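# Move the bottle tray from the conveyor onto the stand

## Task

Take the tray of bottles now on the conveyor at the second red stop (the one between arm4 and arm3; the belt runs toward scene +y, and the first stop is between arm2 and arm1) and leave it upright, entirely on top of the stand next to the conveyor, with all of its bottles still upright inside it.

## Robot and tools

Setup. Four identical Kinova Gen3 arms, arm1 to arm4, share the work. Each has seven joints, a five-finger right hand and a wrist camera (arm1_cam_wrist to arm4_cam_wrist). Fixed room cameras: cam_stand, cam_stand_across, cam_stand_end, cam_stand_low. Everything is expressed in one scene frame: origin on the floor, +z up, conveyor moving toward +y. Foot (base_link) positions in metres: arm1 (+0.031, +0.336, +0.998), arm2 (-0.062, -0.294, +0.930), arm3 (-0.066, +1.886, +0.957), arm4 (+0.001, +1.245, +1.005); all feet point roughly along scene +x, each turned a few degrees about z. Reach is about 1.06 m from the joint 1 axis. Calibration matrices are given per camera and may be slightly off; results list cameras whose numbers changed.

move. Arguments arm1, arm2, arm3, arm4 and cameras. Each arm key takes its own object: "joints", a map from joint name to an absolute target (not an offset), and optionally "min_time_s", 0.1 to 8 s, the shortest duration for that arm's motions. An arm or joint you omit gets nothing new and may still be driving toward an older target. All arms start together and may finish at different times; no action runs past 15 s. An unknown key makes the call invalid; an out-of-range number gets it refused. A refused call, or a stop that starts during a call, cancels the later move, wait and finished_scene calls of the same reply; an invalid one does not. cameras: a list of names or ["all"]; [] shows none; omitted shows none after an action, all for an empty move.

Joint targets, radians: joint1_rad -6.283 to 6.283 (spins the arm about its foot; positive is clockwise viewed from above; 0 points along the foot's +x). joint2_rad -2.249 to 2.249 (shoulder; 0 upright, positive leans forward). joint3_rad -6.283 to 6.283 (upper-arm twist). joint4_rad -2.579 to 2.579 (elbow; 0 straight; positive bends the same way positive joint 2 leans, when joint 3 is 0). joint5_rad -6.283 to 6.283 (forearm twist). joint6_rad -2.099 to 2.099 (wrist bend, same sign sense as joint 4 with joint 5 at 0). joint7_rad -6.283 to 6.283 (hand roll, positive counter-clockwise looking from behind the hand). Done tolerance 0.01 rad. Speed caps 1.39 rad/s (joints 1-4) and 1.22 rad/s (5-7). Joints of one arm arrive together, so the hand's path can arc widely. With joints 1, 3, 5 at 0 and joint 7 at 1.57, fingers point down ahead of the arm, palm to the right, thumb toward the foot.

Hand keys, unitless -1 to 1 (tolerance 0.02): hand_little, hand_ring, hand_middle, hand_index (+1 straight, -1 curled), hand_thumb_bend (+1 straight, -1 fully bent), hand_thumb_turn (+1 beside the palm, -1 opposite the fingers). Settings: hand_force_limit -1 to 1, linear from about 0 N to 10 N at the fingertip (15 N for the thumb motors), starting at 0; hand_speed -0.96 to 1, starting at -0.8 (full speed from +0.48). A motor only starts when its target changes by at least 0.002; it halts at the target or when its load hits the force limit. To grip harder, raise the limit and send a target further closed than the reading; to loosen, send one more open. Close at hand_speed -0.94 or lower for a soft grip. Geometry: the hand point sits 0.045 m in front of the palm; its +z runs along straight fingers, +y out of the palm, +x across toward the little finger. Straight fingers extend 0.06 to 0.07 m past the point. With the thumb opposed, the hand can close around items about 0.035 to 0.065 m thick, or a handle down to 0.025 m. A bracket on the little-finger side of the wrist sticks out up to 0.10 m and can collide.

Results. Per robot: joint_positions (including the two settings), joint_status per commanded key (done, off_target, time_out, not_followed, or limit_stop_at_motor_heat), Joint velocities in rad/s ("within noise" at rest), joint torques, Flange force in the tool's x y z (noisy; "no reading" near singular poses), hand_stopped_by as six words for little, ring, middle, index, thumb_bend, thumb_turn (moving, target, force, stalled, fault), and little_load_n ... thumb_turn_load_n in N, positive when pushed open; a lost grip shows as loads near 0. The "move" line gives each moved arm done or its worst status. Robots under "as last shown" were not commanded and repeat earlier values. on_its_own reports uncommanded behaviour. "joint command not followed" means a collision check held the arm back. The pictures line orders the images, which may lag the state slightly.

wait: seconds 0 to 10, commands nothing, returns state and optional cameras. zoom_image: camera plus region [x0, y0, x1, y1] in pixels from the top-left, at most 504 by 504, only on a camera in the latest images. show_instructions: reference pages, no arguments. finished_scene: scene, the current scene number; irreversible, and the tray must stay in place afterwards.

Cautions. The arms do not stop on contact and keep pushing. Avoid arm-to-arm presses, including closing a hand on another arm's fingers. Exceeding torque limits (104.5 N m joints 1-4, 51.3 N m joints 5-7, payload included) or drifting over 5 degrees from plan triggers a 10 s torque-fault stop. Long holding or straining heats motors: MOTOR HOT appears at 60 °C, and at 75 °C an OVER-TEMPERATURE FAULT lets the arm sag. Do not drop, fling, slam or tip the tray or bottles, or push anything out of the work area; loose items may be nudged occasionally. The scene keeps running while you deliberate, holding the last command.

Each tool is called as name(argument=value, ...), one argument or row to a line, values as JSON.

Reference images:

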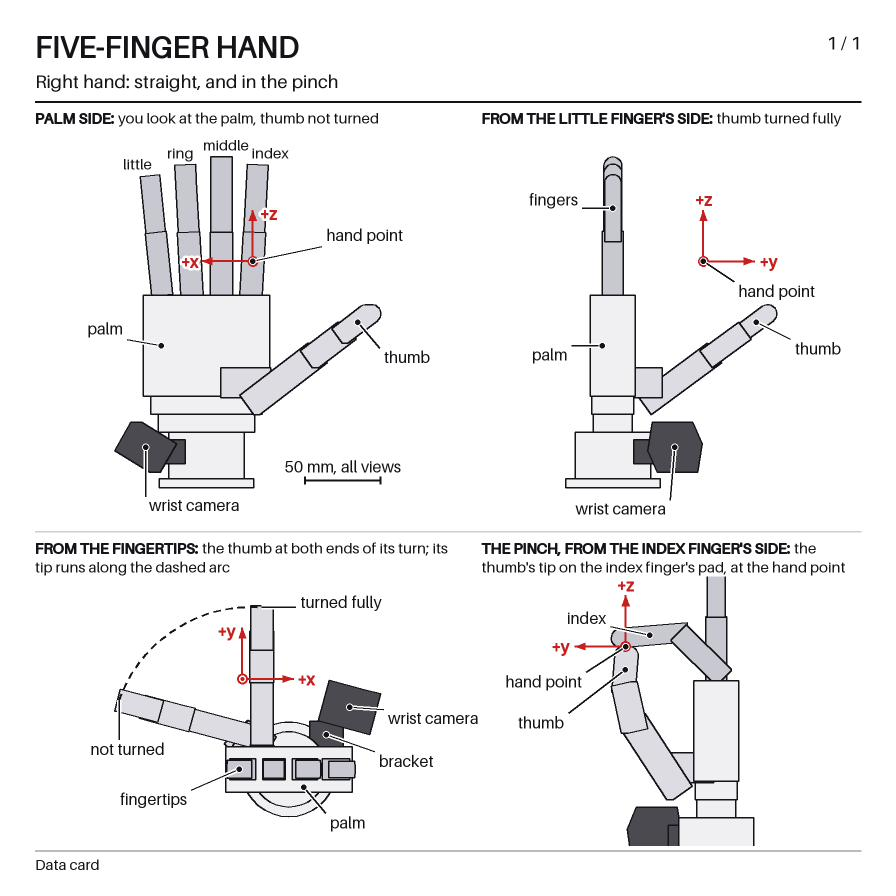

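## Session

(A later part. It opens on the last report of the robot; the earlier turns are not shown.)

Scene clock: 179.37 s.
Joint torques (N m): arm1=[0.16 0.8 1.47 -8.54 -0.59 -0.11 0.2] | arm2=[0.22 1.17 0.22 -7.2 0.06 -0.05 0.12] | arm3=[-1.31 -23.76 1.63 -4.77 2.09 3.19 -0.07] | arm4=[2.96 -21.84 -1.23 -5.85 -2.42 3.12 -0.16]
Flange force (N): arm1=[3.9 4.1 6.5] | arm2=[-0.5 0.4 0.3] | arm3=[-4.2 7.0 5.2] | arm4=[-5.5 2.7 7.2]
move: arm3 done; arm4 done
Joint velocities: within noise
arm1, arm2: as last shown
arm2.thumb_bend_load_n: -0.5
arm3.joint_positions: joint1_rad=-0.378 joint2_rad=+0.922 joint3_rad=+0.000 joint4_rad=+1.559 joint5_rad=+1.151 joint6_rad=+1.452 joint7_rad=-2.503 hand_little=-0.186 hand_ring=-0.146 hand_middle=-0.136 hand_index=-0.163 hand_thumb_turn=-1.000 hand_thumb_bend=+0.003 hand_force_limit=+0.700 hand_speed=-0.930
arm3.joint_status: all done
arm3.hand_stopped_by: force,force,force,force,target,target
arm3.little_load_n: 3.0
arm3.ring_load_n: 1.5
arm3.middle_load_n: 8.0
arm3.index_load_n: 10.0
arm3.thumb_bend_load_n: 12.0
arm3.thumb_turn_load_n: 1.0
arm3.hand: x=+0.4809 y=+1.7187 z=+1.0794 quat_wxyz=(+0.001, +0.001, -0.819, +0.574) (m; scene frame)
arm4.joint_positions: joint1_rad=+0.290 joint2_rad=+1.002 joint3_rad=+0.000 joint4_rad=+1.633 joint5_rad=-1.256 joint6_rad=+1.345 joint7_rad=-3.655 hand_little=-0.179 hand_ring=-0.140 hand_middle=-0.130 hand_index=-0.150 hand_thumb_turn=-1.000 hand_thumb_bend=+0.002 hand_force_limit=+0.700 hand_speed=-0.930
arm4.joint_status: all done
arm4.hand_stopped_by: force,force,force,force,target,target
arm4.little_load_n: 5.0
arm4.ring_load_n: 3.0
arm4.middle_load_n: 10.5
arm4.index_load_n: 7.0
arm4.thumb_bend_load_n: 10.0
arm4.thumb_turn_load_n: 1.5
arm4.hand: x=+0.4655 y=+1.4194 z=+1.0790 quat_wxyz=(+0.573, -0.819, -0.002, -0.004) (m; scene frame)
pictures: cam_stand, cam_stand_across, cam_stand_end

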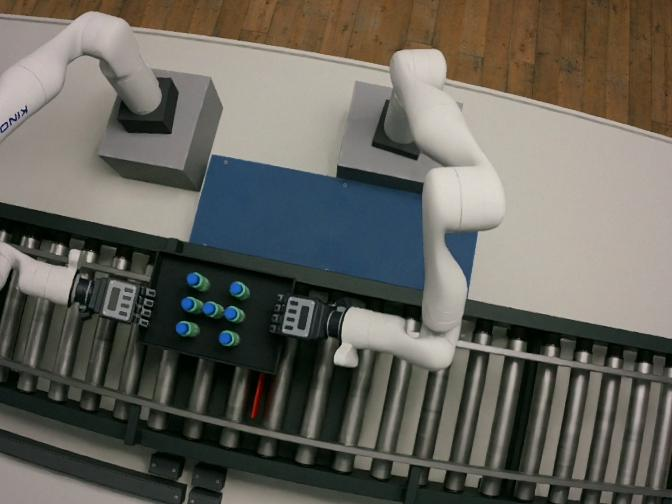

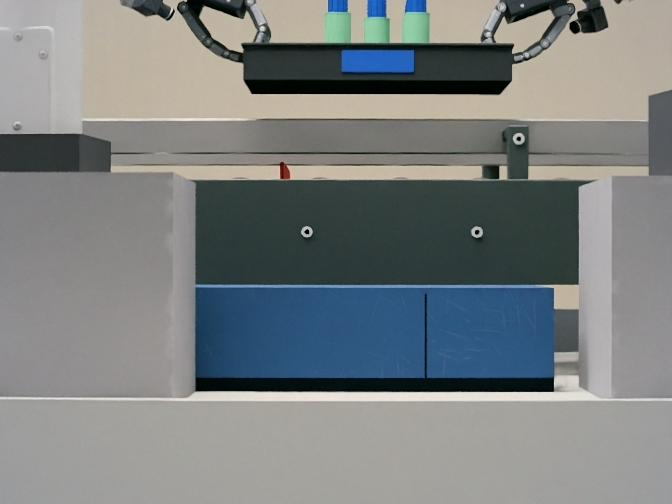

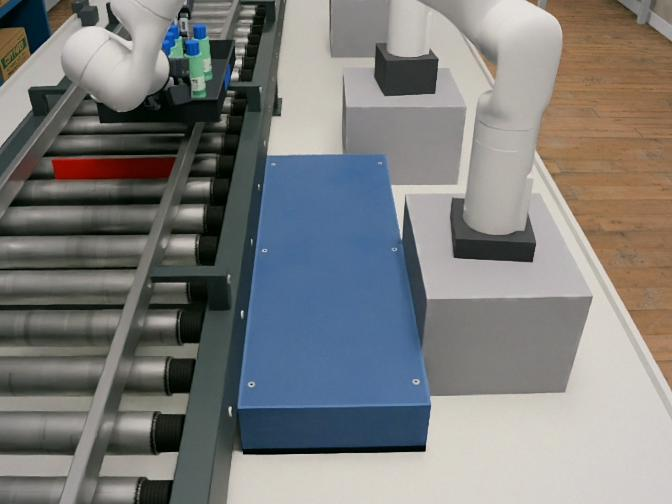

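move(
  arm4={"joints":{"joint1_rad":0.2093,"joint2_rad":0.9438,"joint4_rad":1.8420,"joint5_rad":-1.3664,"joint6_rad":1.2737,"joint7_rad":-3.5131},"min_time_s":1.6},
  arm3={"joints":{"joint1_rad":-0.4930,"joint2_rad":0.8736,"joint4_rad":1.6972,"joint5_rad":1.0688,"joint6_rad":1.4716,"joint7_rad":-2.6133},"min_time_s":1.6},
)

move(
  arm4={"joints":{"joint1_rad":0.1071,"joint2_rad":0.9041,"joint4_rad":2.0264,"joint5_rad":-1.5114,"joint6_rad":1.2262,"joint7_rad":-3.3660},"min_time_s":1.6},
  arm3={"joints":{"joint1_rad":-0.6230,"joint2_rad":0.8387,"joint4_rad":1.8020,"joint5_rad":0.9656,"joint6_rad":1.4911,"joint7_rad":-2.7081},"min_time_s":1.6},
)

move(
  arm4={"joints":{"joint1_rad":-0.0247,"joint2_rad":0.8837,"joint4_rad":2.1874,"joint5_rad":-1.6938,"joint6_rad":1.2122,"joint7_rad":-3.2161},"min_time_s":1.6},
  arm3={"joints":{"joint1_rad":-0.7666,"joint2_rad":0.8169,"joint4_rad":1.8736,"joint5_rad":0.8438,"joint6_rad":1.5118,"joint7_rad":-2.7880},"min_time_s":1.6},
)

move(
  arm4={"joints":{"joint1_rad":-0.1942,"joint2_rad":0.8813,"joint4_rad":2.3220,"joint5_rad":-1.9098,"joint6_rad":1.2417,"joint7_rad":-3.0797},"min_time_s":1.6},
  arm3={"joints":{"joint1_rad":-0.9186,"joint2_rad":0.8059,"joint4_rad":1.9110,"joint5_rad":0.7090,"joint6_rad":1.5379,"joint7_rad":-2.8526},"min_time_s":1.6},
  cameras=["cam_stand"],
)

Scene clock: 220.60 s.
Joint torques (N m): arm1=[0.15 0.79 1.5 -8.54 -0.58 -0.11 0.22] | arm2=[0.21 1.19 0.25 -7.28 0.02 -0.06 0.15] | arm3=[-0.86 -21.96 1.64 -3.69 1.77 3.46 -0.09] | arm4=[2.65 -20.03 -1.39 -4.59 -2 3.46 -0.17]
Flange force (N): arm1=[3.9 4.3 6.5] | arm2=[-0.4 0.5 0.6] | arm3=[-3.7 7.5 4.4] | arm4=[-4.6 2.9 6.3]
move: arm3 done; arm4 done
Joint velocities: within noise
arm1, arm2: as last shown
arm2.thumb_bend_load_n: 0.0
arm3.joint_positions: joint1_rad=-0.493 joint2_rad=+0.874 joint3_rad=+0.000 joint4_rad=+1.697 joint5_rad=+1.069 joint6_rad=+1.472 joint7_rad=-2.613 hand_little=-0.186 hand_ring=-0.146 hand_middle=-0.136 hand_index=-0.163 hand_thumb_turn=-1.000 hand_thumb_bend=+0.003 hand_force_limit=+0.700 hand_speed=-0.930
arm3.joint_status: all done
arm3.hand_stopped_by: force,force,force,force,target,target
arm3.little_load_n: 3.0
arm3.ring_load_n: 1.5
arm3.middle_load_n: 8.0
arm3.index_load_n: 9.5
arm3.thumb_bend_load_n: 12.0
arm3.thumb_turn_load_n: 1.0
arm3.hand: x=+0.4312 y=+1.7637 z=+1.0793 quat_wxyz=(+0.002, +0.001, -0.819, +0.574) (m; scene frame)
arm4.joint_positions: joint1_rad=+0.209 joint2_rad=+0.944 joint3_rad=+0.000 joint4_rad=+1.842 joint5_rad=-1.366 joint6_rad=+1.274 joint7_rad=-3.513 hand_little=-0.179 hand_ring=-0.140 hand_middle=-0.130 hand_index=-0.150 hand_thumb_turn=-1.000 hand_thumb_bend=+0.002 hand_force_limit=+0.700 hand_speed=-0.930
arm4.joint_status: all done
arm4.hand_stopped_by: force,force,force,force,target,target
arm4.little_load_n: 5.0
arm4.ring_load_n: 2.5
arm4.middle_load_n: 10.5
arm4.index_load_n: 6.5
arm4.thumb_bend_load_n: 10.5
arm4.thumb_turn_load_n: 1.0
arm4.hand: x=+0.4158 y=+1.4645 z=+1.0791 quat_wxyz=(+0.573, -0.819, -0.002, -0.004) (m; scene frame)
pictures: none

Scene clock: 222.53 s.
Joint torques (N m): arm1=[0.18 0.78 1.47 -8.53 -0.59 -0.09 0.22] | arm2=[0.25 1.11 0.2 -7.25 0.05 -0.06 0.18] | arm3=[-1.62 -20.56 0.71 -3.12 1.32 3.28 -0.11] | arm4=[3.29 -18.48 -0.51 -3.54 -1.46 3.4 -0.15]
Flange force (N): arm1=[3.8 4.2 6.6] | arm2=[-0.6 0.4 0.4] | arm3=[-3.6 7.0 6.0] | arm4=[-4.4 2.0 7.5]
move: arm3 done; arm4 done
Joint velocities: within noise
arm1, arm2: as last shown
arm2.thumb_bend_load_n: -0.5
arm3.joint_positions: joint1_rad=-0.623 joint2_rad=+0.839 joint3_rad=+0.000 joint4_rad=+1.802 joint5_rad=+0.966 joint6_rad=+1.491 joint7_rad=-2.708 hand_little=-0.186 hand_ring=-0.146 hand_middle=-0.136 hand_index=-0.163 hand_thumb_turn=-1.000 hand_thumb_bend=+0.003 hand_force_limit=+0.700 hand_speed=-0.930
arm3.joint_status: all done
arm3.hand_stopped_by: force,force,force,force,target,target
arm3.little_load_n: 3.0
arm3.ring_load_n: 2.0
arm3.middle_load_n: 8.0
arm3.index_load_n: 10.0
arm3.thumb_bend_load_n: 12.0
arm3.thumb_turn_load_n: 0.5
arm3.hand: x=+0.3818 y=+1.8089 z=+1.0793 quat_wxyz=(+0.001, +0.001, -0.819, +0.574) (m; scene frame)
arm4.joint_positions: joint1_rad=+0.107 joint2_rad=+0.904 joint3_rad=+0.000 joint4_rad=+2.026 joint5_rad=-1.511 joint6_rad=+1.226 joint7_rad=-3.366 hand_little=-0.179 hand_ring=-0.140 hand_middle=-0.130 hand_index=-0.150 hand_thumb_turn=-1.000 hand_thumb_bend=+0.002 hand_force_limit=+0.700 hand_speed=-0.930
arm4.joint_status: all done
arm4.hand_stopped_by: force,force,force,force,target,target
arm4.little_load_n: 5.0
arm4.ring_load_n: 3.0
arm4.middle_load_n: 11.0
arm4.index_load_n: 7.5
arm4.thumb_bend_load_n: 10.5
arm4.thumb_turn_load_n: 1.5
arm4.hand: x=+0.3662 y=+1.5095 z=+1.0792 quat_wxyz=(+0.573, -0.819, -0.002, -0.004) (m; scene frame)
pictures: none

Scene clock: 224.47 s.
Joint torques (N m): arm1=[0.15 0.79 1.48 -8.57 -0.58 -0.1 0.21] | arm2=[0.27 1.11 0.25 -7.19 0.09 -0.06 0.13] | arm3=[-2.1 -19.56 -0.14 -3 1.01 3.13 -0.08] | arm4=[3.64 -17.16 0.06 -2.09 -0.91 3.23 -0.14]
Flange force (N): arm1=[3.9 4.2 6.7] | arm2=[-0.6 0.5 0.1] | arm3=[-3.0 6.7 7.7] | arm4=[-3.6 1.4 8.7]
move: arm3 done; arm4 done
Joint velocities: within noise
arm1, arm2: as last shown
arm2.thumb_bend_load_n: 0.0
arm3.joint_positions: joint1_rad=-0.767 joint2_rad=+0.817 joint3_rad=+0.000 joint4_rad=+1.874 joint5_rad=+0.844 joint6_rad=+1.512 joint7_rad=-2.788 hand_little=-0.186 hand_ring=-0.146 hand_middle=-0.136 hand_index=-0.163 hand_thumb_turn=-1.000 hand_thumb_bend=+0.003 hand_force_limit=+0.700 hand_speed=-0.930
arm3.joint_status: all done
arm3.hand_stopped_by: force,force,force,force,target,target
arm3.little_load_n: 3.0
arm3.ring_load_n: 2.0
arm3.middle_load_n: 8.0
arm3.index_load_n: 10.5
arm3.thumb_bend_load_n: 12.0
arm3.thumb_turn_load_n: 0.5
arm3.hand: x=+0.3323 y=+1.8543 z=+1.0790 quat_wxyz=(+0.001, +0.001, -0.819, +0.574) (m; scene frame)
arm4.joint_positions: joint1_rad=-0.025 joint2_rad=+0.884 joint3_rad=+0.000 joint4_rad=+2.187 joint5_rad=-1.694 joint6_rad=+1.212 joint7_rad=-3.216 hand_little=-0.179 hand_ring=-0.140 hand_middle=-0.130 hand_index=-0.150 hand_thumb_turn=-1.000 hand_thumb_bend=+0.002 hand_force_limit=+0.700 hand_speed=-0.930
arm4.joint_status: all done
arm4.hand_stopped_by: force,force,force,force,target,target
arm4.little_load_n: 4.5
arm4.ring_load_n: 2.5
arm4.middle_load_n: 11.0
arm4.index_load_n: 8.0
arm4.thumb_bend_load_n: 10.5
arm4.thumb_turn_load_n: 1.5
arm4.hand: x=+0.3165 y=+1.5546 z=+1.0793 quat_wxyz=(+0.573, -0.819, -0.003, -0.004) (m; scene frame)
pictures: none

Scene clock: 226.43 s.
Joint torques (N m): arm1=[0.16 0.76 1.45 -8.54 -0.63 -0.1 0.21] | arm2=[0.25 1.1 0.24 -7.29 0.08 -0.04 0.16] | arm3=[-1.73 -18.76 -0.07 -2.56 0.85 3.16 -0.05] | arm4=[3.29 -16.26 -0.17 -0.96 -0.48 3.38 -0.12]
Flange force (N): arm1=[3.8 4.0 6.5] | arm2=[-0.6 0.6 0.6] | arm3=[-2.5 6.9 7.0] | arm4=[-3.4 1.1 8.2]
move: arm3 done; arm4 done
Joint velocities: within noise
arm1, arm2: as last shown
arm1.thumb_turn_load_n: 0.5
arm3.joint_positions: joint1_rad=-0.919 joint2_rad=+0.806 joint3_rad=+0.000 joint4_rad=+1.911 joint5_rad=+0.709 joint6_rad=+1.538 joint7_rad=-2.853 hand_little=-0.186 hand_ring=-0.146 hand_middle=-0.136 hand_index=-0.163 hand_thumb_turn=-1.000 hand_thumb_bend=+0.003 hand_force_limit=+0.700 hand_speed=-0.930
arm3.joint_status: all done
arm3.hand_stopped_by: force,force,force,force,target,target
arm3.little_load_n: 3.0
arm3.ring_load_n: 2.0
arm3.middle_load_n: 8.0
arm3.index_load_n: 10.0
arm3.thumb_bend_load_n: 12.0
arm3.thumb_turn_load_n: 0.5
arm3.hand: x=+0.2828 y=+1.8993 z=+1.0789 quat_wxyz=(+0.001, +0.001, -0.819, +0.573) (m; scene frame)
arm4.joint_positions: joint1_rad=-0.194 joint2_rad=+0.881 joint3_rad=+0.000 joint4_rad=+2.322 joint5_rad=-1.910 joint6_rad=+1.242 joint7_rad=-3.080 hand_little=-0.179 hand_ring=-0.140 hand_middle=-0.130 hand_index=-0.150 hand_thumb_turn=-1.000 hand_thumb_bend=+0.003 hand_force_limit=+0.700 hand_speed=-0.930
arm4.joint_status: all done
arm4.hand_stopped_by: force,force,force,force,target,target
arm4.little_load_n: 4.0
arm4.ring_load_n: 2.5
arm4.middle_load_n: 10.5
arm4.index_load_n: 7.5
arm4.thumb_bend_load_n: 11.5
arm4.thumb_turn_load_n: 1.5
arm4.hand: x=+0.2669 y=+1.5996 z=+1.0794 quat_wxyz=(+0.573, -0.819, -0.002, -0.004) (m; scene frame)
pictures: cam_stand

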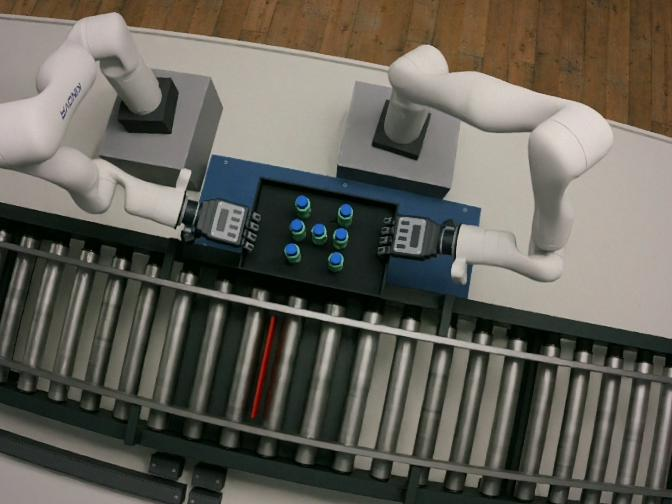

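move(
  arm4={"joints":{"joint1_rad":-0.4070,"joint2_rad":0.8925,"joint4_rad":2.4231,"joint5_rad":-2.1484,"joint6_rad":1.3136,"joint7_rad":-2.9866},"min_time_s":1.6},
  arm3={"joints":{"joint1_rad":-1.0734,"joint2_rad":0.8059,"joint4_rad":1.9127,"joint5_rad":0.5684,"joint6_rad":1.5744,"joint7_rad":-2.9047},"min_time_s":1.6},
)

move(
  arm4={"joints":{"joint1_rad":-0.6573,"joint2_rad":0.9047,"joint4_rad":2.4804,"joint5_rad":-2.3977,"joint6_rad":1.3976,"joint7_rad":-2.9670},"min_time_s":1.6},
  arm3={"joints":{"joint1_rad":-1.2236,"joint2_rad":0.8167,"joint4_rad":1.8785,"joint5_rad":0.4307,"joint6_rad":1.6251,"joint7_rad":-2.9489},"min_time_s":1.6},
)

move(
  arm4={"joints":{"joint1_rad":-0.6585,"joint2_rad":1.0849,"joint4_rad":2.4396,"joint5_rad":-2.4103,"joint6_rad":1.5011,"joint7_rad":-2.8728},"min_time_s":1.6},
  arm3={"joints":{"joint1_rad":-1.2231,"joint2_rad":0.9318,"joint4_rad":1.8702,"joint5_rad":0.4309,"joint6_rad":1.5279,"joint7_rad":-2.9934},"min_time_s":1.6},
)

move(
  arm4={"joints":{"joint1_rad":-0.6597,"joint2_rad":1.2467,"joint4_rad":2.3732,"joint5_rad":-2.4135,"joint6_rad":1.5725,"joint7_rad":-2.8096},"min_time_s":1.6},
  arm3={"joints":{"joint1_rad":-1.2227,"joint2_rad":1.0504,"joint4_rad":1.8422,"joint5_rad":0.4344,"joint6_rad":1.4455,"joint7_rad":-3.0315},"min_time_s":1.6},
)

move(
  arm4={"joints":{"joint1_rad":-0.6609,"joint2_rad":1.3908,"joint4_rad":2.2857,"joint5_rad":-2.4137,"joint6_rad":1.6152,"joint7_rad":-2.7724},"min_time_s":1.6},
  arm3={"joints":{"joint1_rad":-1.2223,"joint2_rad":1.1703,"joint4_rad":1.7949,"joint5_rad":0.4398,"joint6_rad":1.3796,"joint7_rad":-3.0625},"min_time_s":1.6},
)

move(
  arm4={"joints":{"joint1_rad":-0.6619,"joint2_rad":1.4952,"joint4_rad":2.2033,"joint5_rad":-2.4138,"joint6_rad":1.6319,"joint7_rad":-2.7581},"min_time_s":1.5},
  arm3={"joints":{"joint1_rad":-1.2220,"joint2_rad":1.2662,"joint4_rad":1.7436,"joint5_rad":0.4442,"joint6_rad":1.3392,"joint7_rad":-3.0820},"min_time_s":1.5},
)

move(
  arm4={"joints":{"joint1_rad":-0.6624,"joint2_rad":1.5446,"joint4_rad":2.1585,"joint5_rad":-2.4140,"joint6_rad":1.6356,"joint7_rad":-2.7552},"min_time_s":1.2},
  arm3={"joints":{"joint1_rad":-1.2218,"joint2_rad":1.3139,"joint4_rad":1.7136,"joint5_rad":0.4462,"joint6_rad":1.3232,"joint7_rad":-3.0899},"min_time_s":1.2},
  cameras=["cam_stand","cam_stand_low"],
)

zoom_image(
  camera="cam_stand_low",
  region=[180, 120, 500, 300],
)

Scene clock: 260.57 s.
Joint torques (N m): arm1=[0.13 0.77 1.43 -8.53 -0.59 -0.1 0.22] | arm2=[0.25 1.15 0.26 -7.27 0.08 -0.04 0.17] | arm3=[-1.31 -18.39 0.04 -2.25 0.67 3.34 -0.02] | arm4=[2.81 -15.91 -0.31 -0.09 -0.15 3.49 -0.08]
Flange force (N): arm1=[3.8 4.1 6.5] | arm2=[-0.5 0.6 0.6] | arm3=[-2.1 7.4 6.5] | arm4=[-2.8 1.0 7.3]
move: arm3 done; arm4 done
Joint velocities: within noise
arm1.joint_positions: joint1_rad=+0.480 joint2_rad=-0.382 joint3_rad=-0.061 joint4_rad=+1.481 joint5_rad=-0.042 joint6_rad=+2.064 joint7_rad=-1.691 hand_little=+1.000 hand_ring=+1.000 hand_middle=+1.000 hand_index=+1.000 hand_thumb_turn=+1.000 hand_thumb_bend=+1.000 hand_force_limit=+0.000 hand_speed=-0.800
arm1.joint_status: not commanded
arm1.hand_stopped_by: target,target,target,target,target,target
arm1.little_load_n: 0.0
arm1.ring_load_n: 0.0
arm1.middle_load_n: 0.0
arm1.index_load_n: 0.0
arm1.thumb_bend_load_n: 0.0
arm1.thumb_turn_load_n: 0.0
arm1.hand: x=+0.1965 y=+0.3311 z=+1.4927 quat_wxyz=(+0.016, -0.220, -0.975, -0.007) (m; scene frame)
arm2.joint_positions: joint1_rad=-0.486 joint2_rad=-0.464 joint3_rad=-0.119 joint4_rad=+1.500 joint5_rad=+0.010 joint6_rad=+2.061 joint7_rad=-1.778 hand_little=+1.000 hand_ring=+1.000 hand_middle=+1.000 hand_index=+1.000 hand_thumb_turn=+1.000 hand_thumb_bend=+1.000 hand_force_limit=+0.000 hand_speed=-0.800
arm2.joint_status: not commanded
arm2.hand_stopped_by: target,target,target,target,target,target
arm2.little_load_n: 0.0
arm2.ring_load_n: 0.0
arm2.middle_load_n: 0.0
arm2.index_load_n: 0.0
arm2.thumb_bend_load_n: 0.0
arm2.thumb_turn_load_n: 0.0
arm2.hand: x=+0.0477 y=-0.2017 z=+1.4283 quat_wxyz=(-0.030, +0.116, -0.993, +0.022) (m; scene frame)
arm3.joint_positions: joint1_rad=-1.073 joint2_rad=+0.806 joint3_rad=+0.000 joint4_rad=+1.913 joint5_rad=+0.568 joint6_rad=+1.574 joint7_rad=-2.905 hand_little=-0.186 hand_ring=-0.146 hand_middle=-0.136 hand_index=-0.163 hand_thumb_turn=-1.000 hand_thumb_bend=+0.003 hand_force_limit=+0.700 hand_speed=-0.930
arm3.joint_status: all done
arm3.hand_stopped_by: force,force,force,force,target,target
arm3.little_load_n: 3.0
arm3.ring_load_n: 1.5
arm3.middle_load_n: 8.0
arm3.index_load_n: 10.0
arm3.thumb_bend_load_n: 12.0
arm3.thumb_turn_load_n: 0.5
arm3.hand: x=+0.2331 y=+1.9443 z=+1.0788 quat_wxyz=(+0.001, +0.001, -0.819, +0.573) (m; scene frame)
arm4.joint_positions: joint1_rad=-0.407 joint2_rad=+0.893 joint3_rad=+0.000 joint4_rad=+2.423 joint5_rad=-2.148 joint6_rad=+1.314 joint7_rad=-2.987 hand_little=-0.179 hand_ring=-0.140 hand_middle=-0.130 hand_index=-0.150 hand_thumb_turn=-1.000 hand_thumb_bend=+0.003 hand_force_limit=+0.700 hand_speed=-0.930
arm4.joint_status: all done
arm4.hand_stopped_by: force,force,force,force,target,target
arm4.little_load_n: 4.0
arm4.ring_load_n: 2.0
arm4.middle_load_n: 10.0
arm4.index_load_n: 6.5
arm4.thumb_bend_load_n: 13.0
arm4.thumb_turn_load_n: 1.5
arm4.hand: x=+0.2173 y=+1.6446 z=+1.0795 quat_wxyz=(+0.573, -0.819, -0.002, -0.004) (m; scene frame)
pictures: none

Scene clock: 262.53 s.
Joint torques (N m): arm1=[0.12 0.78 1.49 -8.57 -0.59 -0.09 0.22] | arm2=[0.27 1.1 0.23 -7.27 0.08 -0.05 0.14] | arm3=[-0.7 -18.32 0.22 -1.85 0.6 3.55 -0.02] | arm4=[2.35 -16.16 -0.47 -0.14 -0.05 3.75 -0.1]
Flange force (N): arm1=[3.8 4.2 6.7] | arm2=[-0.6 0.5 0.5] | arm3=[-1.6 7.8 4.9] | arm4=[-2.7 1.2 5.7]
move: arm3 done; arm4 done
Joint velocities: within noise
arm1, arm2: as last shown
arm3.joint_positions: joint1_rad=-1.224 joint2_rad=+0.817 joint3_rad=+0.000 joint4_rad=+1.879 joint5_rad=+0.431 joint6_rad=+1.625 joint7_rad=-2.949 hand_little=-0.186 hand_ring=-0.146 hand_middle=-0.136 hand_index=-0.163 hand_thumb_turn=-1.000 hand_thumb_bend=+0.003 hand_force_limit=+0.700 hand_speed=-0.930
arm3.joint_status: all done
arm3.hand_stopped_by: force,force,force,force,target,target
arm3.little_load_n: 3.0
arm3.ring_load_n: 2.0
arm3.middle_load_n: 7.5
arm3.index_load_n: 9.5
arm3.thumb_bend_load_n: 12.5
arm3.thumb_turn_load_n: 0.5
arm3.hand: x=+0.1834 y=+1.9894 z=+1.0787 quat_wxyz=(+0.001, +0.001, -0.819, +0.573) (m; scene frame)
arm4.joint_positions: joint1_rad=-0.657 joint2_rad=+0.905 joint3_rad=+0.000 joint4_rad=+2.480 joint5_rad=-2.398 joint6_rad=+1.398 joint7_rad=-2.967 hand_little=-0.179 hand_ring=-0.140 hand_middle=-0.130 hand_index=-0.150 hand_thumb_turn=-1.000 hand_thumb_bend=+0.003 hand_force_limit=+0.700 hand_speed=-0.930
arm4.joint_status: all done
arm4.hand_stopped_by: force,force,force,force,target,target
arm4.little_load_n: 4.0
arm4.ring_load_n: 2.0
arm4.middle_load_n: 9.5
arm4.index_load_n: 6.0
arm4.thumb_bend_load_n: 13.0
arm4.thumb_turn_load_n: 1.5
arm4.hand: x=+0.1677 y=+1.6896 z=+1.0794 quat_wxyz=(+0.573, -0.819, -0.002, -0.004) (m; scene frame)
pictures: none

Scene clock: 264.47 s.
Joint torques (N m): arm1=[0.11 0.81 1.47 -8.51 -0.6 -0.11 0.22] | arm2=[0.29 1.16 0.2 -7.3 0.07 -0.04 0.21] | arm3=[-0.9 -19.22 0.16 -1.21 0.5 3.44 -0.03] | arm4=[2.43 -16.69 -0.51 1.58 0.3 3.53 -0.06]
Flange force (N): arm1=[3.9 4.2 6.4] | arm2=[-0.5 0.5 0.7] | arm3=[-1.4 7.6 5.9] | arm4=[-1.9 1.0 6.9]
move: arm3 done; arm4 done
Joint velocities: within noise
arm1, arm2: as last shown
arm3.joint_positions: joint1_rad=-1.223 joint2_rad=+0.932 joint3_rad=+0.000 joint4_rad=+1.870 joint5_rad=+0.431 joint6_rad=+1.528 joint7_rad=-2.993 hand_little=-0.186 hand_ring=-0.146 hand_middle=-0.136 hand_index=-0.163 hand_thumb_turn=-1.000 hand_thumb_bend=+0.003 hand_force_limit=+0.700 hand_speed=-0.930
arm3.joint_status: all done
arm3.hand_stopped_by: force,force,force,force,target,target
arm3.little_load_n: 3.0
arm3.ring_load_n: 1.5
arm3.middle_load_n: 8.0
arm3.index_load_n: 9.5
arm3.thumb_bend_load_n: 12.5
arm3.thumb_turn_load_n: 0.5
arm3.hand: x=+0.1835 y=+1.9894 z=+1.0286 quat_wxyz=(+0.001, +0.001, -0.819, +0.573) (m; scene frame)
arm4.joint_positions: joint1_rad=-0.659 joint2_rad=+1.085 joint3_rad=+0.000 joint4_rad=+2.440 joint5_rad=-2.410 joint6_rad=+1.501 joint7_rad=-2.873 hand_little=-0.179 hand_ring=-0.140 hand_middle=-0.130 hand_index=-0.150 hand_thumb_turn=-1.000 hand_thumb_bend=+0.003 hand_force_limit=+0.700 hand_speed=-0.930
arm4.joint_status: all done
arm4.hand_stopped_by: force,force,force,force,target,target
arm4.little_load_n: 3.5
arm4.ring_load_n: 2.0
arm4.middle_load_n: 10.0
arm4.index_load_n: 6.5
arm4.thumb_bend_load_n: 13.0
arm4.thumb_turn_load_n: 1.5
arm4.hand: x=+0.1677 y=+1.6895 z=+1.0294 quat_wxyz=(+0.573, -0.819, -0.002, -0.004) (m; scene frame)
pictures: none

Scene clock: 266.40 s.
Joint torques (N m): arm1=[0.17 0.79 1.45 -8.53 -0.58 -0.13 0.21] | arm2=[0.31 0.99 0.24 -7.2 0.07 -0.04 0.15] | arm3=[-1.11 -20.23 0 -0.82 0.34 3.26 -0.04] | arm4=[2.68 -16.82 -0.3 2.83 0.48 3.3 -0.04]
Flange force (N): arm1=[3.8 4.1 6.5] | arm2=[-0.9 0.5 0.1] | arm3=[-1.4 7.3 7.3] | arm4=[-1.7 0.8 8.3]
move: arm3 done; arm4 done
Joint velocities: within noise
arm1, arm2: as last shown
arm1.thumb_bend_load_n: -0.5
arm3.joint_positions: joint1_rad=-1.223 joint2_rad=+1.050 joint3_rad=+0.000 joint4_rad=+1.842 joint5_rad=+0.434 joint6_rad=+1.446 joint7_rad=-3.032 hand_little=-0.186 hand_ring=-0.146 hand_middle=-0.136 hand_index=-0.163 hand_thumb_turn=-1.000 hand_thumb_bend=+0.003 hand_force_limit=+0.700 hand_speed=-0.930
arm3.joint_status: all done
arm3.hand_stopped_by: force,force,force,force,target,target
arm3.little_load_n: 3.0
arm3.ring_load_n: 1.5
arm3.middle_load_n: 8.0
arm3.index_load_n: 10.0
arm3.thumb_bend_load_n: 12.0
arm3.thumb_turn_load_n: 0.5
arm3.hand: x=+0.1835 y=+1.9893 z=+0.9786 quat_wxyz=(+0.001, +0.001, -0.819, +0.573) (m; scene frame)
arm4.joint_positions: joint1_rad=-0.660 joint2_rad=+1.247 joint3_rad=+0.000 joint4_rad=+2.373 joint5_rad=-2.414 joint6_rad=+1.572 joint7_rad=-2.810 hand_little=-0.179 hand_ring=-0.140 hand_middle=-0.130 hand_index=-0.150 hand_thumb_turn=-1.000 hand_thumb_bend=+0.003 hand_force_limit=+0.700 hand_speed=-0.930
arm4.joint_status: all done
arm4.hand_stopped_by: force,force,force,force,target,target
arm4.little_load_n: 3.5
arm4.ring_load_n: 2.0
arm4.middle_load_n: 10.5
arm4.index_load_n: 7.5
arm4.thumb_bend_load_n: 13.0
arm4.thumb_turn_load_n: 1.5
arm4.hand: x=+0.1676 y=+1.6893 z=+0.9794 quat_wxyz=(+0.573, -0.820, -0.002, -0.004) (m; scene frame)
pictures: none

Scene clock: 268.33 s.
Joint torques (N m): arm1=[0.16 0.79 1.49 -8.54 -0.6 -0.08 0.21] | arm2=[0.28 1.16 0.21 -7.24 0.07 -0.05 0.14] | arm3=[-1.39 -21.17 0.02 -0.4 0.29 3.11 -0.04] | arm4=[2.7 -16.69 -0.18 3.59 0.62 3.14 -0.06]
Flange force (N): arm1=[3.8 4.2 6.6] | arm2=[-0.5 0.4 0.5] | arm3=[-1.5 7.3 8.1] | arm4=[-1.3 0.7 9.0]
move: arm3 done; arm4 done
Joint velocities: within noise
arm1, arm2: as last shown
arm1.thumb_bend_load_n: 0.0
arm3.joint_positions: joint1_rad=-1.222 joint2_rad=+1.170 joint3_rad=+0.000 joint4_rad=+1.795 joint5_rad=+0.440 joint6_rad=+1.380 joint7_rad=-3.062 hand_little=-0.186 hand_ring=-0.146 hand_middle=-0.136 hand_index=-0.163 hand_thumb_turn=-1.000 hand_thumb_bend=+0.003 hand_force_limit=+0.700 hand_speed=-0.930
arm3.joint_status: all done
arm3.hand_stopped_by: force,force,force,force,target,target
arm3.little_load_n: 2.5
arm3.ring_load_n: 1.5
arm3.middle_load_n: 8.0
arm3.index_load_n: 10.0
arm3.thumb_bend_load_n: 12.0
arm3.thumb_turn_load_n: 1.0
arm3.hand: x=+0.1836 y=+1.9894 z=+0.9286 quat_wxyz=(+0.001, +0.001, -0.819, +0.573) (m; scene frame)
arm4.joint_positions: joint1_rad=-0.661 joint2_rad=+1.391 joint3_rad=+0.000 joint4_rad=+2.286 joint5_rad=-2.414 joint6_rad=+1.615 joint7_rad=-2.772 hand_little=-0.179 hand_ring=-0.140 hand_middle=-0.130 hand_index=-0.150 hand_thumb_turn=-1.000 hand_thumb_bend=+0.003 hand_force_limit=+0.700 hand_speed=-0.930
arm4.joint_status: all done
arm4.hand_stopped_by: force,force,force,force,target,target
arm4.little_load_n: 3.5
arm4.ring_load_n: 2.0
arm4.middle_load_n: 10.5
arm4.index_load_n: 8.0
arm4.thumb_bend_load_n: 13.0
arm4.thumb_turn_load_n: 2.0
arm4.hand: x=+0.1676 y=+1.6892 z=+0.9295 quat_wxyz=(+0.573, -0.819, -0.002, -0.004) (m; scene frame)
pictures: none

Scene clock: 270.13 s.
Joint torques (N m): arm1=[0.16 0.79 1.47 -8.57 -0.6 -0.1 0.21] | arm2=[0.29 1.08 0.18 -7.2 0.06 -0.02 0.18] | arm3=[-1.42 -21.75 -0.01 -0.13 0.3 3.06 0.01] | arm4=[2.71 -16.53 -0.06 3.94 0.68 3.05 -0.07]
Flange force (N): arm1=[3.8 4.1 6.7] | arm2=[-0.8 0.4 0.3] | arm3=[-1.2 7.1 8.5] | arm4=[-1.2 0.9 9.4]
move: arm3 done; arm4 done
Joint velocities: within noise
arm1, arm2: as last shown
arm1.little_load_n: 0.5
arm3.joint_positions: joint1_rad=-1.222 joint2_rad=+1.266 joint3_rad=+0.000 joint4_rad=+1.744 joint5_rad=+0.444 joint6_rad=+1.339 joint7_rad=-3.082 hand_little=-0.186 hand_ring=-0.146 hand_middle=-0.136 hand_index=-0.163 hand_thumb_turn=-1.000 hand_thumb_bend=+0.003 hand_force_limit=+0.700 hand_speed=-0.930
arm3.joint_status: all done
arm3.hand_stopped_by: force,force,force,force,target,target
arm3.little_load_n: 2.5
arm3.ring_load_n: 1.5
arm3.middle_load_n: 8.5
arm3.index_load_n: 10.5
arm3.thumb_bend_load_n: 12.0
arm3.thumb_turn_load_n: 0.5
arm3.hand: x=+0.1836 y=+1.9893 z=+0.8886 quat_wxyz=(+0.001, +0.001, -0.819, +0.573) (m; scene frame)
arm4.joint_positions: joint1_rad=-0.662 joint2_rad=+1.495 joint3_rad=+0.000 joint4_rad=+2.203 joint5_rad=-2.414 joint6_rad=+1.632 joint7_rad=-2.758 hand_little=-0.179 hand_ring=-0.140 hand_middle=-0.130 hand_index=-0.150 hand_thumb_turn=-1.000 hand_thumb_bend=+0.003 hand_force_limit=+0.700 hand_speed=-0.930
arm4.joint_status: all done
arm4.hand_stopped_by: force,force,force,force,target,target
arm4.little_load_n: 3.0
arm4.ring_load_n: 2.0
arm4.middle_load_n: 10.5
arm4.index_load_n: 8.0
arm4.thumb_bend_load_n: 12.5
arm4.thumb_turn_load_n: 1.5
arm4.hand: x=+0.1675 y=+1.6891 z=+0.8895 quat_wxyz=(+0.573, -0.819, -0.002, -0.004) (m; scene frame)
pictures: none

Scene clock: 271.63 s.
Joint torques (N m): arm1=[0.16 0.78 1.46 -8.57 -0.59 -0.1 0.23] | arm2=[0.24 1.07 0.19 -7.26 0.03 -0.02 0.18] | arm3=[-1.5 -22.09 -0.03 -0.11 0.3 3.05 -0.02] | arm4=[2.72 -16.44 0.07 4.03 0.68 3.01 -0.06]
Flange force (N): arm1=[3.8 4.2 6.7] | arm2=[-0.7 0.4 0.5] | arm3=[-1.1 7.0 9.0] | arm4=[-1.3 0.9 9.6]
move: arm3 done; arm4 done
Joint velocities: within noise
arm1, arm2: as last shown
arm1.little_load_n: 0.0
arm3.joint_positions: joint1_rad=-1.222 joint2_rad=+1.314 joint3_rad=+0.000 joint4_rad=+1.714 joint5_rad=+0.446 joint6_rad=+1.323 joint7_rad=-3.090 hand_little=-0.186 hand_ring=-0.146 hand_middle=-0.136 hand_index=-0.163 hand_thumb_turn=-1.000 hand_thumb_bend=+0.003 hand_force_limit=+0.700 hand_speed=-0.930
arm3.joint_status: all done
arm3.hand_stopped_by: force,force,force,force,target,target
arm3.little_load_n: 2.5
arm3.ring_load_n: 1.5
arm3.middle_load_n: 8.0
arm3.index_load_n: 10.5
arm3.thumb_bend_load_n: 12.5
arm3.thumb_turn_load_n: 0.5
arm3.hand: x=+0.1836 y=+1.9893 z=+0.8686 quat_wxyz=(+0.001, +0.001, -0.819, +0.573) (m; scene frame)
arm4.joint_positions: joint1_rad=-0.662 joint2_rad=+1.545 joint3_rad=+0.000 joint4_rad=+2.159 joint5_rad=-2.414 joint6_rad=+1.636 joint7_rad=-2.755 hand_little=-0.179 hand_ring=-0.140 hand_middle=-0.130 hand_index=-0.150 hand_thumb_turn=-1.000 hand_thumb_bend=+0.003 hand_force_limit=+0.700 hand_speed=-0.930
arm4.joint_status: all done
arm4.hand_stopped_by: force,force,force,force,target,target
arm4.little_load_n: 3.0
arm4.ring_load_n: 2.0
arm4.middle_load_n: 10.5
arm4.index_load_n: 8.0
arm4.thumb_bend_load_n: 12.5
arm4.thumb_turn_load_n: 1.5
arm4.hand: x=+0.1675 y=+1.6891 z=+0.8695 quat_wxyz=(+0.573, -0.819, -0.002, -0.004) (m; scene frame)
pictures: cam_stand, cam_stand_low

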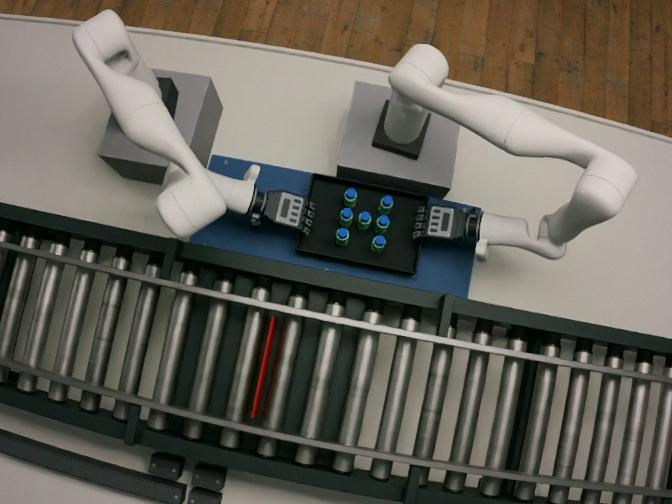

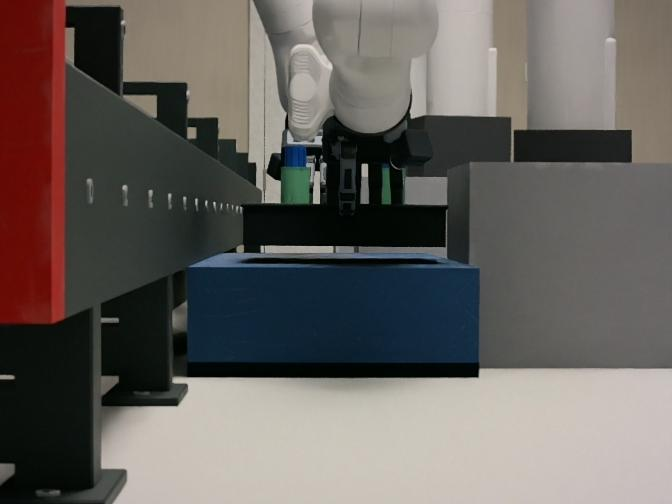

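Scaled by 1.575 from the camera's 672x504 image, which has a finer 960x720 frame.

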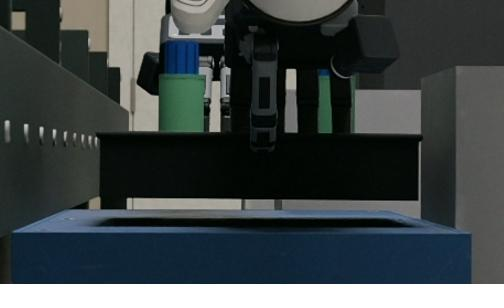

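move(
  arm4={"joints":{"joint1_rad":-0.6629,"joint2_rad":1.5876,"joint4_rad":2.1161,"joint5_rad":-2.4142,"joint6_rad":1.6361,"joint7_rad":-2.7551},"min_time_s":1.5},
  arm3={"joints":{"joint1_rad":-1.2216,"joint2_rad":1.3568,"joint4_rad":1.6841,"joint5_rad":0.4479,"joint6_rad":1.3112,"joint7_rad":-3.0959},"min_time_s":1.5},
  cameras=["cam_stand_low"],
)

zoom_image(
  camera="cam_stand_low",
  region=[180, 120, 500, 300],
)

Scene clock: 291.03 s.
Joint torques (N m): arm1=[0.15 0.75 1.5 -8.56 -0.58 -0.12 0.21] | arm2=[0.31 1.16 0.22 -7.26 0.05 -0.06 0.16] | arm3=[0.16 -17.47 -0.43 -0.73 0.39 -0.14 0.05] | arm4=[1.31 -12.98 0.24 2.55 -0.09 0.86 -0.02]
Flange force (N): arm1=[3.8 4.3 6.6] | arm2=[-0.5 0.4 0.5] | arm3=[0.1 -4.6 -2.0] | arm4=[-0.9 -7.7 -0.5]
move: arm3 done; arm4 done
Joint velocities: within noise
arm1, arm2: as last shown
arm1.little_load_n: -0.5
arm2.thumb_bend_load_n: -0.5
arm3.joint_positions: joint1_rad=-1.222 joint2_rad=+1.357 joint3_rad=+0.000 joint4_rad=+1.684 joint5_rad=+0.448 joint6_rad=+1.311 joint7_rad=-3.096 hand_little=-0.186 hand_ring=-0.146 hand_middle=-0.136 hand_index=-0.163 hand_thumb_turn=-1.000 hand_thumb_bend=+0.003 hand_force_limit=+0.700 hand_speed=-0.930
arm3.joint_status: all done
arm3.hand_stopped_by: force,force,force,force,target,target
arm3.little_load_n: 1.5
arm3.ring_load_n: 1.0
arm3.middle_load_n: 7.5
arm3.index_load_n: 10.0
arm3.thumb_bend_load_n: 10.0
arm3.thumb_turn_load_n: 0.5
arm3.hand: x=+0.1836 y=+1.9893 z=+0.8506 quat_wxyz=(+0.001, +0.001, -0.819, +0.573) (m; scene frame)
arm4.joint_positions: joint1_rad=-0.663 joint2_rad=+1.588 joint3_rad=+0.000 joint4_rad=+2.116 joint5_rad=-2.414 joint6_rad=+1.636 joint7_rad=-2.755 hand_little=-0.179 hand_ring=-0.140 hand_middle=-0.130 hand_index=-0.150 hand_thumb_turn=-1.000 hand_thumb_bend=+0.003 hand_force_limit=+0.700 hand_speed=-0.930
arm4.joint_status: all done
arm4.hand_stopped_by: force,force,force,force,target,target
arm4.little_load_n: 1.5
arm4.ring_load_n: 1.0
arm4.middle_load_n: 8.5
arm4.index_load_n: 6.5
arm4.thumb_bend_load_n: 8.5
arm4.thumb_turn_load_n: 1.0
arm4.hand: x=+0.1675 y=+1.6891 z=+0.8516 quat_wxyz=(+0.573, -0.819, -0.002, -0.004) (m; scene frame)
pictures: cam_stand_low

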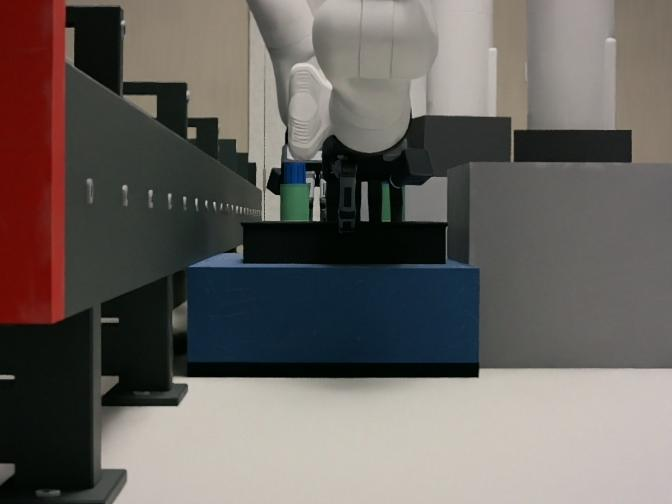

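Scaled by 1.575 from the camera's 672x504 image, which has a finer 960x720 frame.

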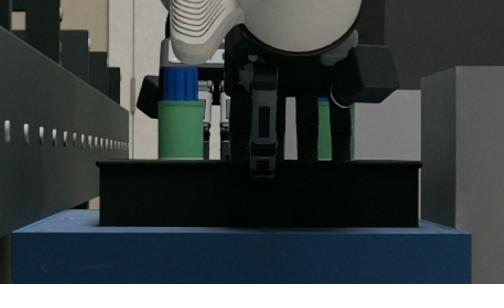

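move(
  arm4={"joints":{"hand_speed":-0.6,"hand_index":0.2,"hand_middle":0.2,"hand_ring":0.2,"hand_little":0.2}},
  arm3={"joints":{"hand_speed":-0.6,"hand_index":0.2,"hand_middle":0.2,"hand_ring":0.2,"hand_little":0.2}},
)

move(
  arm4={"joints":{"joint1_rad":-0.6537,"joint2_rad":1.5834,"joint4_rad":2.1276,"joint5_rad":-2.4061,"joint6_rad":1.6381,"joint7_rad":-2.7468},"min_time_s":1},
  arm3={"joints":{"joint1_rad":-1.2247,"joint2_rad":1.3504,"joint4_rad":1.6816,"joint5_rad":0.4433,"joint6_rad":1.3207,"joint7_rad":-3.0915},"min_time_s":1},
)

move(
  arm4={"joints":{"joint1_rad":-0.6609,"joint2_rad":1.3908,"joint4_rad":2.2857,"joint5_rad":-2.4137,"joint6_rad":1.6152,"joint7_rad":-2.7724},"min_time_s":1.5},
  arm3={"joints":{"joint1_rad":-1.2219,"joint2_rad":1.1702,"joint4_rad":1.7962,"joint5_rad":0.4398,"joint6_rad":1.3796,"joint7_rad":-3.0625},"min_time_s":1.5},
  cameras=["cam_stand","cam_stand_low"],
)

Scene clock: 303.67 s.
Joint torques (N m): arm1=[0.13 0.79 1.46 -8.54 -0.59 -0.09 0.23] | arm2=[0.29 1.04 0.22 -7.25 0.06 -0.03 0.12] | arm3=[1.07 -17.6 1.99 3.53 0.39 3.62 -0.12] | arm4=[0.76 -16.9 -2.16 1.08 0.79 3.25 -0.1]
Flange force (N): arm1=[3.8 4.2 6.6] | arm2=[-0.8 0.3 0.4] | arm3=[-0.4 6.1 -2.6] | arm4=[-1.0 -1.1 -1.8]
move: arm3 done; arm4 done
Joint velocities: within noise
arm1.joint_positions: joint1_rad=+0.480 joint2_rad=-0.382 joint3_rad=-0.061 joint4_rad=+1.481 joint5_rad=-0.042 joint6_rad=+2.064 joint7_rad=-1.691 hand_little=+1.000 hand_ring=+1.000 hand_middle=+1.000 hand_index=+1.000 hand_thumb_turn=+1.000 hand_thumb_bend=+1.000 hand_force_limit=+0.000 hand_speed=-0.800
arm1.joint_status: not commanded
arm1.hand_stopped_by: target,target,target,target,target,target
arm1.little_load_n: -0.5
arm1.ring_load_n: 0.0
arm1.middle_load_n: 0.0
arm1.index_load_n: 0.0
arm1.thumb_bend_load_n: 0.0
arm1.thumb_turn_load_n: 0.0
arm1.hand: x=+0.1965 y=+0.3311 z=+1.4927 quat_wxyz=(+0.016, -0.220, -0.975, -0.007) (m; scene frame)
arm2.joint_positions: joint1_rad=-0.486 joint2_rad=-0.464 joint3_rad=-0.119 joint4_rad=+1.500 joint5_rad=+0.010 joint6_rad=+2.061 joint7_rad=-1.778 hand_little=+1.000 hand_ring=+1.000 hand_middle=+1.000 hand_index=+1.000 hand_thumb_turn=+1.000 hand_thumb_bend=+1.000 hand_force_limit=+0.000 hand_speed=-0.800
arm2.joint_status: not commanded
arm2.hand_stopped_by: target,target,target,target,target,target
arm2.little_load_n: 0.0
arm2.ring_load_n: 0.0
arm2.middle_load_n: 0.0
arm2.index_load_n: 0.0
arm2.thumb_bend_load_n: 0.0
arm2.thumb_turn_load_n: -0.5
arm2.hand: x=+0.0477 y=-0.2017 z=+1.4283 quat_wxyz=(-0.030, +0.116, -0.993, +0.022) (m; scene frame)
arm3.joint_positions: joint1_rad=-1.222 joint2_rad=+1.357 joint3_rad=+0.000 joint4_rad=+1.684 joint5_rad=+0.448 joint6_rad=+1.311 joint7_rad=-3.096 hand_little=+0.200 hand_ring=+0.200 hand_middle=+0.200 hand_index=+0.200 hand_thumb_turn=-1.000 hand_thumb_bend=+0.002 hand_force_limit=+0.700 hand_speed=-0.600
arm3.joint_status: all done
arm3.hand_stopped_by: target,target,target,target,target,target
arm3.little_load_n: 0.0
arm3.ring_load_n: 0.0
arm3.middle_load_n: 0.0
arm3.index_load_n: 0.0
arm3.thumb_bend_load_n: 4.5
arm3.thumb_turn_load_n: 0.0
arm3.hand: x=+0.1836 y=+1.9893 z=+0.8506 quat_wxyz=(+0.001, +0.001, -0.819, +0.573) (m; scene frame)
arm4.joint_positions: joint1_rad=-0.663 joint2_rad=+1.588 joint3_rad=+0.000 joint4_rad=+2.116 joint5_rad=-2.414 joint6_rad=+1.636 joint7_rad=-2.755 hand_little=+0.200 hand_ring=+0.200 hand_middle=+0.200 hand_index=+0.200 hand_thumb_turn=-1.000 hand_thumb_bend=+0.001 hand_force_limit=+0.700 hand_speed=-0.600
arm4.joint_status: all done
arm4.hand_stopped_by: target,target,target,target,target,target
arm4.little_load_n: 0.0
arm4.ring_load_n: 0.0
arm4.middle_load_n: 0.0
arm4.index_load_n: 0.0
arm4.thumb_bend_load_n: 4.0
arm4.thumb_turn_load_n: 0.5
arm4.hand: x=+0.1675 y=+1.6891 z=+0.8515 quat_wxyz=(+0.573, -0.820, -0.002, -0.004) (m; scene frame)
pictures: none

Scene clock: 304.97 s.
Joint torques (N m): arm1=[0.13 0.77 1.44 -8.58 -0.58 -0.11 0.22] | arm2=[0.28 1.16 0.29 -7.2 0.06 -0.04 0.13] | arm3=[0.62 -18.15 1.44 2.55 0.34 3.15 -0.06] | arm4=[0.99 -15.28 -1.2 2.09 0.64 2.35 -0.09]
Flange force (N): arm1=[3.8 4.1 6.7] | arm2=[-0.5 0.6 0.3] | arm3=[-0.4 4.9 -1.0] | arm4=[-0.6 -3.3 0.0]
move: arm3 done; arm4 done
Joint velocities: within noise
arm1, arm2: as last shown
arm1.little_load_n: 0.0
arm2.thumb_turn_load_n: 0.0
arm3.joint_positions: joint1_rad=-1.225 joint2_rad=+1.350 joint3_rad=+0.000 joint4_rad=+1.682 joint5_rad=+0.443 joint6_rad=+1.321 joint7_rad=-3.091 hand_little=+0.200 hand_ring=+0.200 hand_middle=+0.200 hand_index=+0.200 hand_thumb_turn=-1.000 hand_thumb_bend=+0.001 hand_force_limit=+0.700 hand_speed=-0.600
arm3.joint_status: all done
arm3.hand_stopped_by: target,target,target,target,target,target
arm3.little_load_n: 0.0
arm3.ring_load_n: 0.0
arm3.middle_load_n: 0.0
arm3.index_load_n: -0.5
arm3.thumb_bend_load_n: 2.5
arm3.thumb_turn_load_n: 0.5
arm3.hand: x=+0.1832 y=+1.9917 z=+0.8539 quat_wxyz=(+0.002, +0.001, -0.819, +0.574) (m; scene frame)
arm4.joint_positions: joint1_rad=-0.654 joint2_rad=+1.583 joint3_rad=+0.000 joint4_rad=+2.128 joint5_rad=-2.406 joint6_rad=+1.638 joint7_rad=-2.747 hand_little=+0.200 hand_ring=+0.200 hand_middle=+0.200 hand_index=+0.200 hand_thumb_turn=-1.000 hand_thumb_bend=+0.000 hand_force_limit=+0.700 hand_speed=-0.600
arm4.joint_status: all done
arm4.hand_stopped_by: target,target,target,target,target,target
arm4.little_load_n: 0.0
arm4.ring_load_n: 0.0
arm4.middle_load_n: 0.0
arm4.index_load_n: 0.0
arm4.thumb_bend_load_n: 0.5
arm4.thumb_turn_load_n: 0.0
arm4.hand: x=+0.1676 y=+1.6859 z=+0.8545 quat_wxyz=(+0.573, -0.820, -0.002, -0.004) (m; scene frame)
pictures: none

Scene clock: 306.80 s.
Joint torques (N m): arm1=[0.12 0.78 1.44 -8.54 -0.6 -0.1 0.22] | arm2=[0.33 1.09 0.18 -7.23 0.06 -0.03 0.18] | arm3=[0.32 -17.83 0.86 1.16 0.45 2.55 -0.07] | arm4=[1.04 -15.21 -1.14 1.8 0.58 2.37 -0.09]
Flange force (N): arm1=[3.8 4.1 6.5] | arm2=[-0.7 0.3 0.4] | arm3=[-0.5 3.0 -0.6] | arm4=[-0.8 -3.5 0.0]
move: arm3 done; arm4 done
Joint velocities: within noise
arm1, arm2: as last shown
arm1.index_load_n: -0.5
arm2.index_load_n: 0.5
arm3.joint_positions: joint1_rad=-1.222 joint2_rad=+1.170 joint3_rad=+0.000 joint4_rad=+1.796 joint5_rad=+0.440 joint6_rad=+1.380 joint7_rad=-3.063 hand_little=+0.200 hand_ring=+0.200 hand_middle=+0.200 hand_index=+0.200 hand_thumb_turn=-1.000 hand_thumb_bend=+0.000 hand_force_limit=+0.700 hand_speed=-0.600
arm3.joint_status: all done
arm3.hand_stopped_by: target,target,target,target,target,target
arm3.little_load_n: 0.0
arm3.ring_load_n: 0.0
arm3.middle_load_n: 0.0
arm3.index_load_n: 0.0
arm3.thumb_bend_load_n: 0.0
arm3.thumb_turn_load_n: 0.0
arm3.hand: x=+0.1833 y=+1.9887 z=+0.9289 quat_wxyz=(+0.001, +0.001, -0.819, +0.574) (m; scene frame)
arm4.joint_positions: joint1_rad=-0.661 joint2_rad=+1.391 joint3_rad=+0.000 joint4_rad=+2.286 joint5_rad=-2.414 joint6_rad=+1.615 joint7_rad=-2.772 hand_little=+0.200 hand_ring=+0.200 hand_middle=+0.200 hand_index=+0.200 hand_thumb_turn=-1.000 hand_thumb_bend=+0.000 hand_force_limit=+0.700 hand_speed=-0.600
arm4.joint_status: all done
arm4.hand_stopped_by: target,target,target,target,target,target
arm4.little_load_n: 0.0
arm4.ring_load_n: 0.0
arm4.middle_load_n: 0.0
arm4.index_load_n: 0.0
arm4.thumb_bend_load_n: 0.0
arm4.thumb_turn_load_n: 0.0
arm4.hand: x=+0.1676 y=+1.6892 z=+0.9294 quat_wxyz=(+0.573, -0.819, -0.002, -0.004) (m; scene frame)
pictures: cam_stand, cam_stand_low

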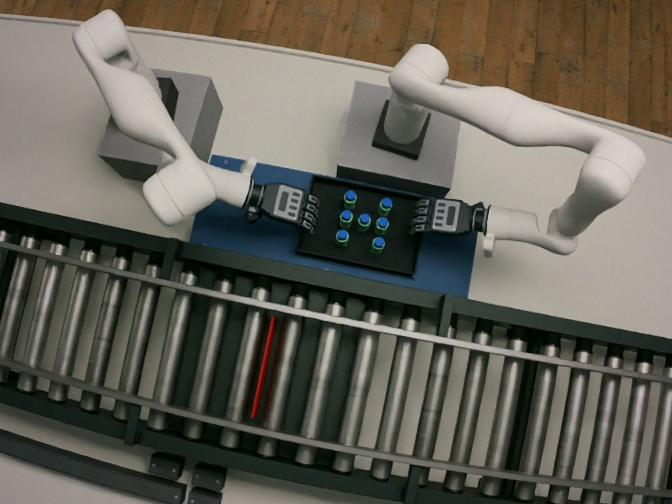

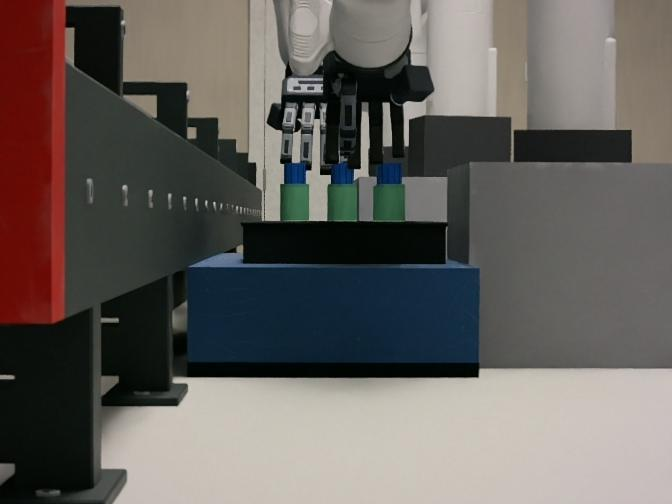

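finished_scene(
  scene=2,
)

The scene is finished: the task was done.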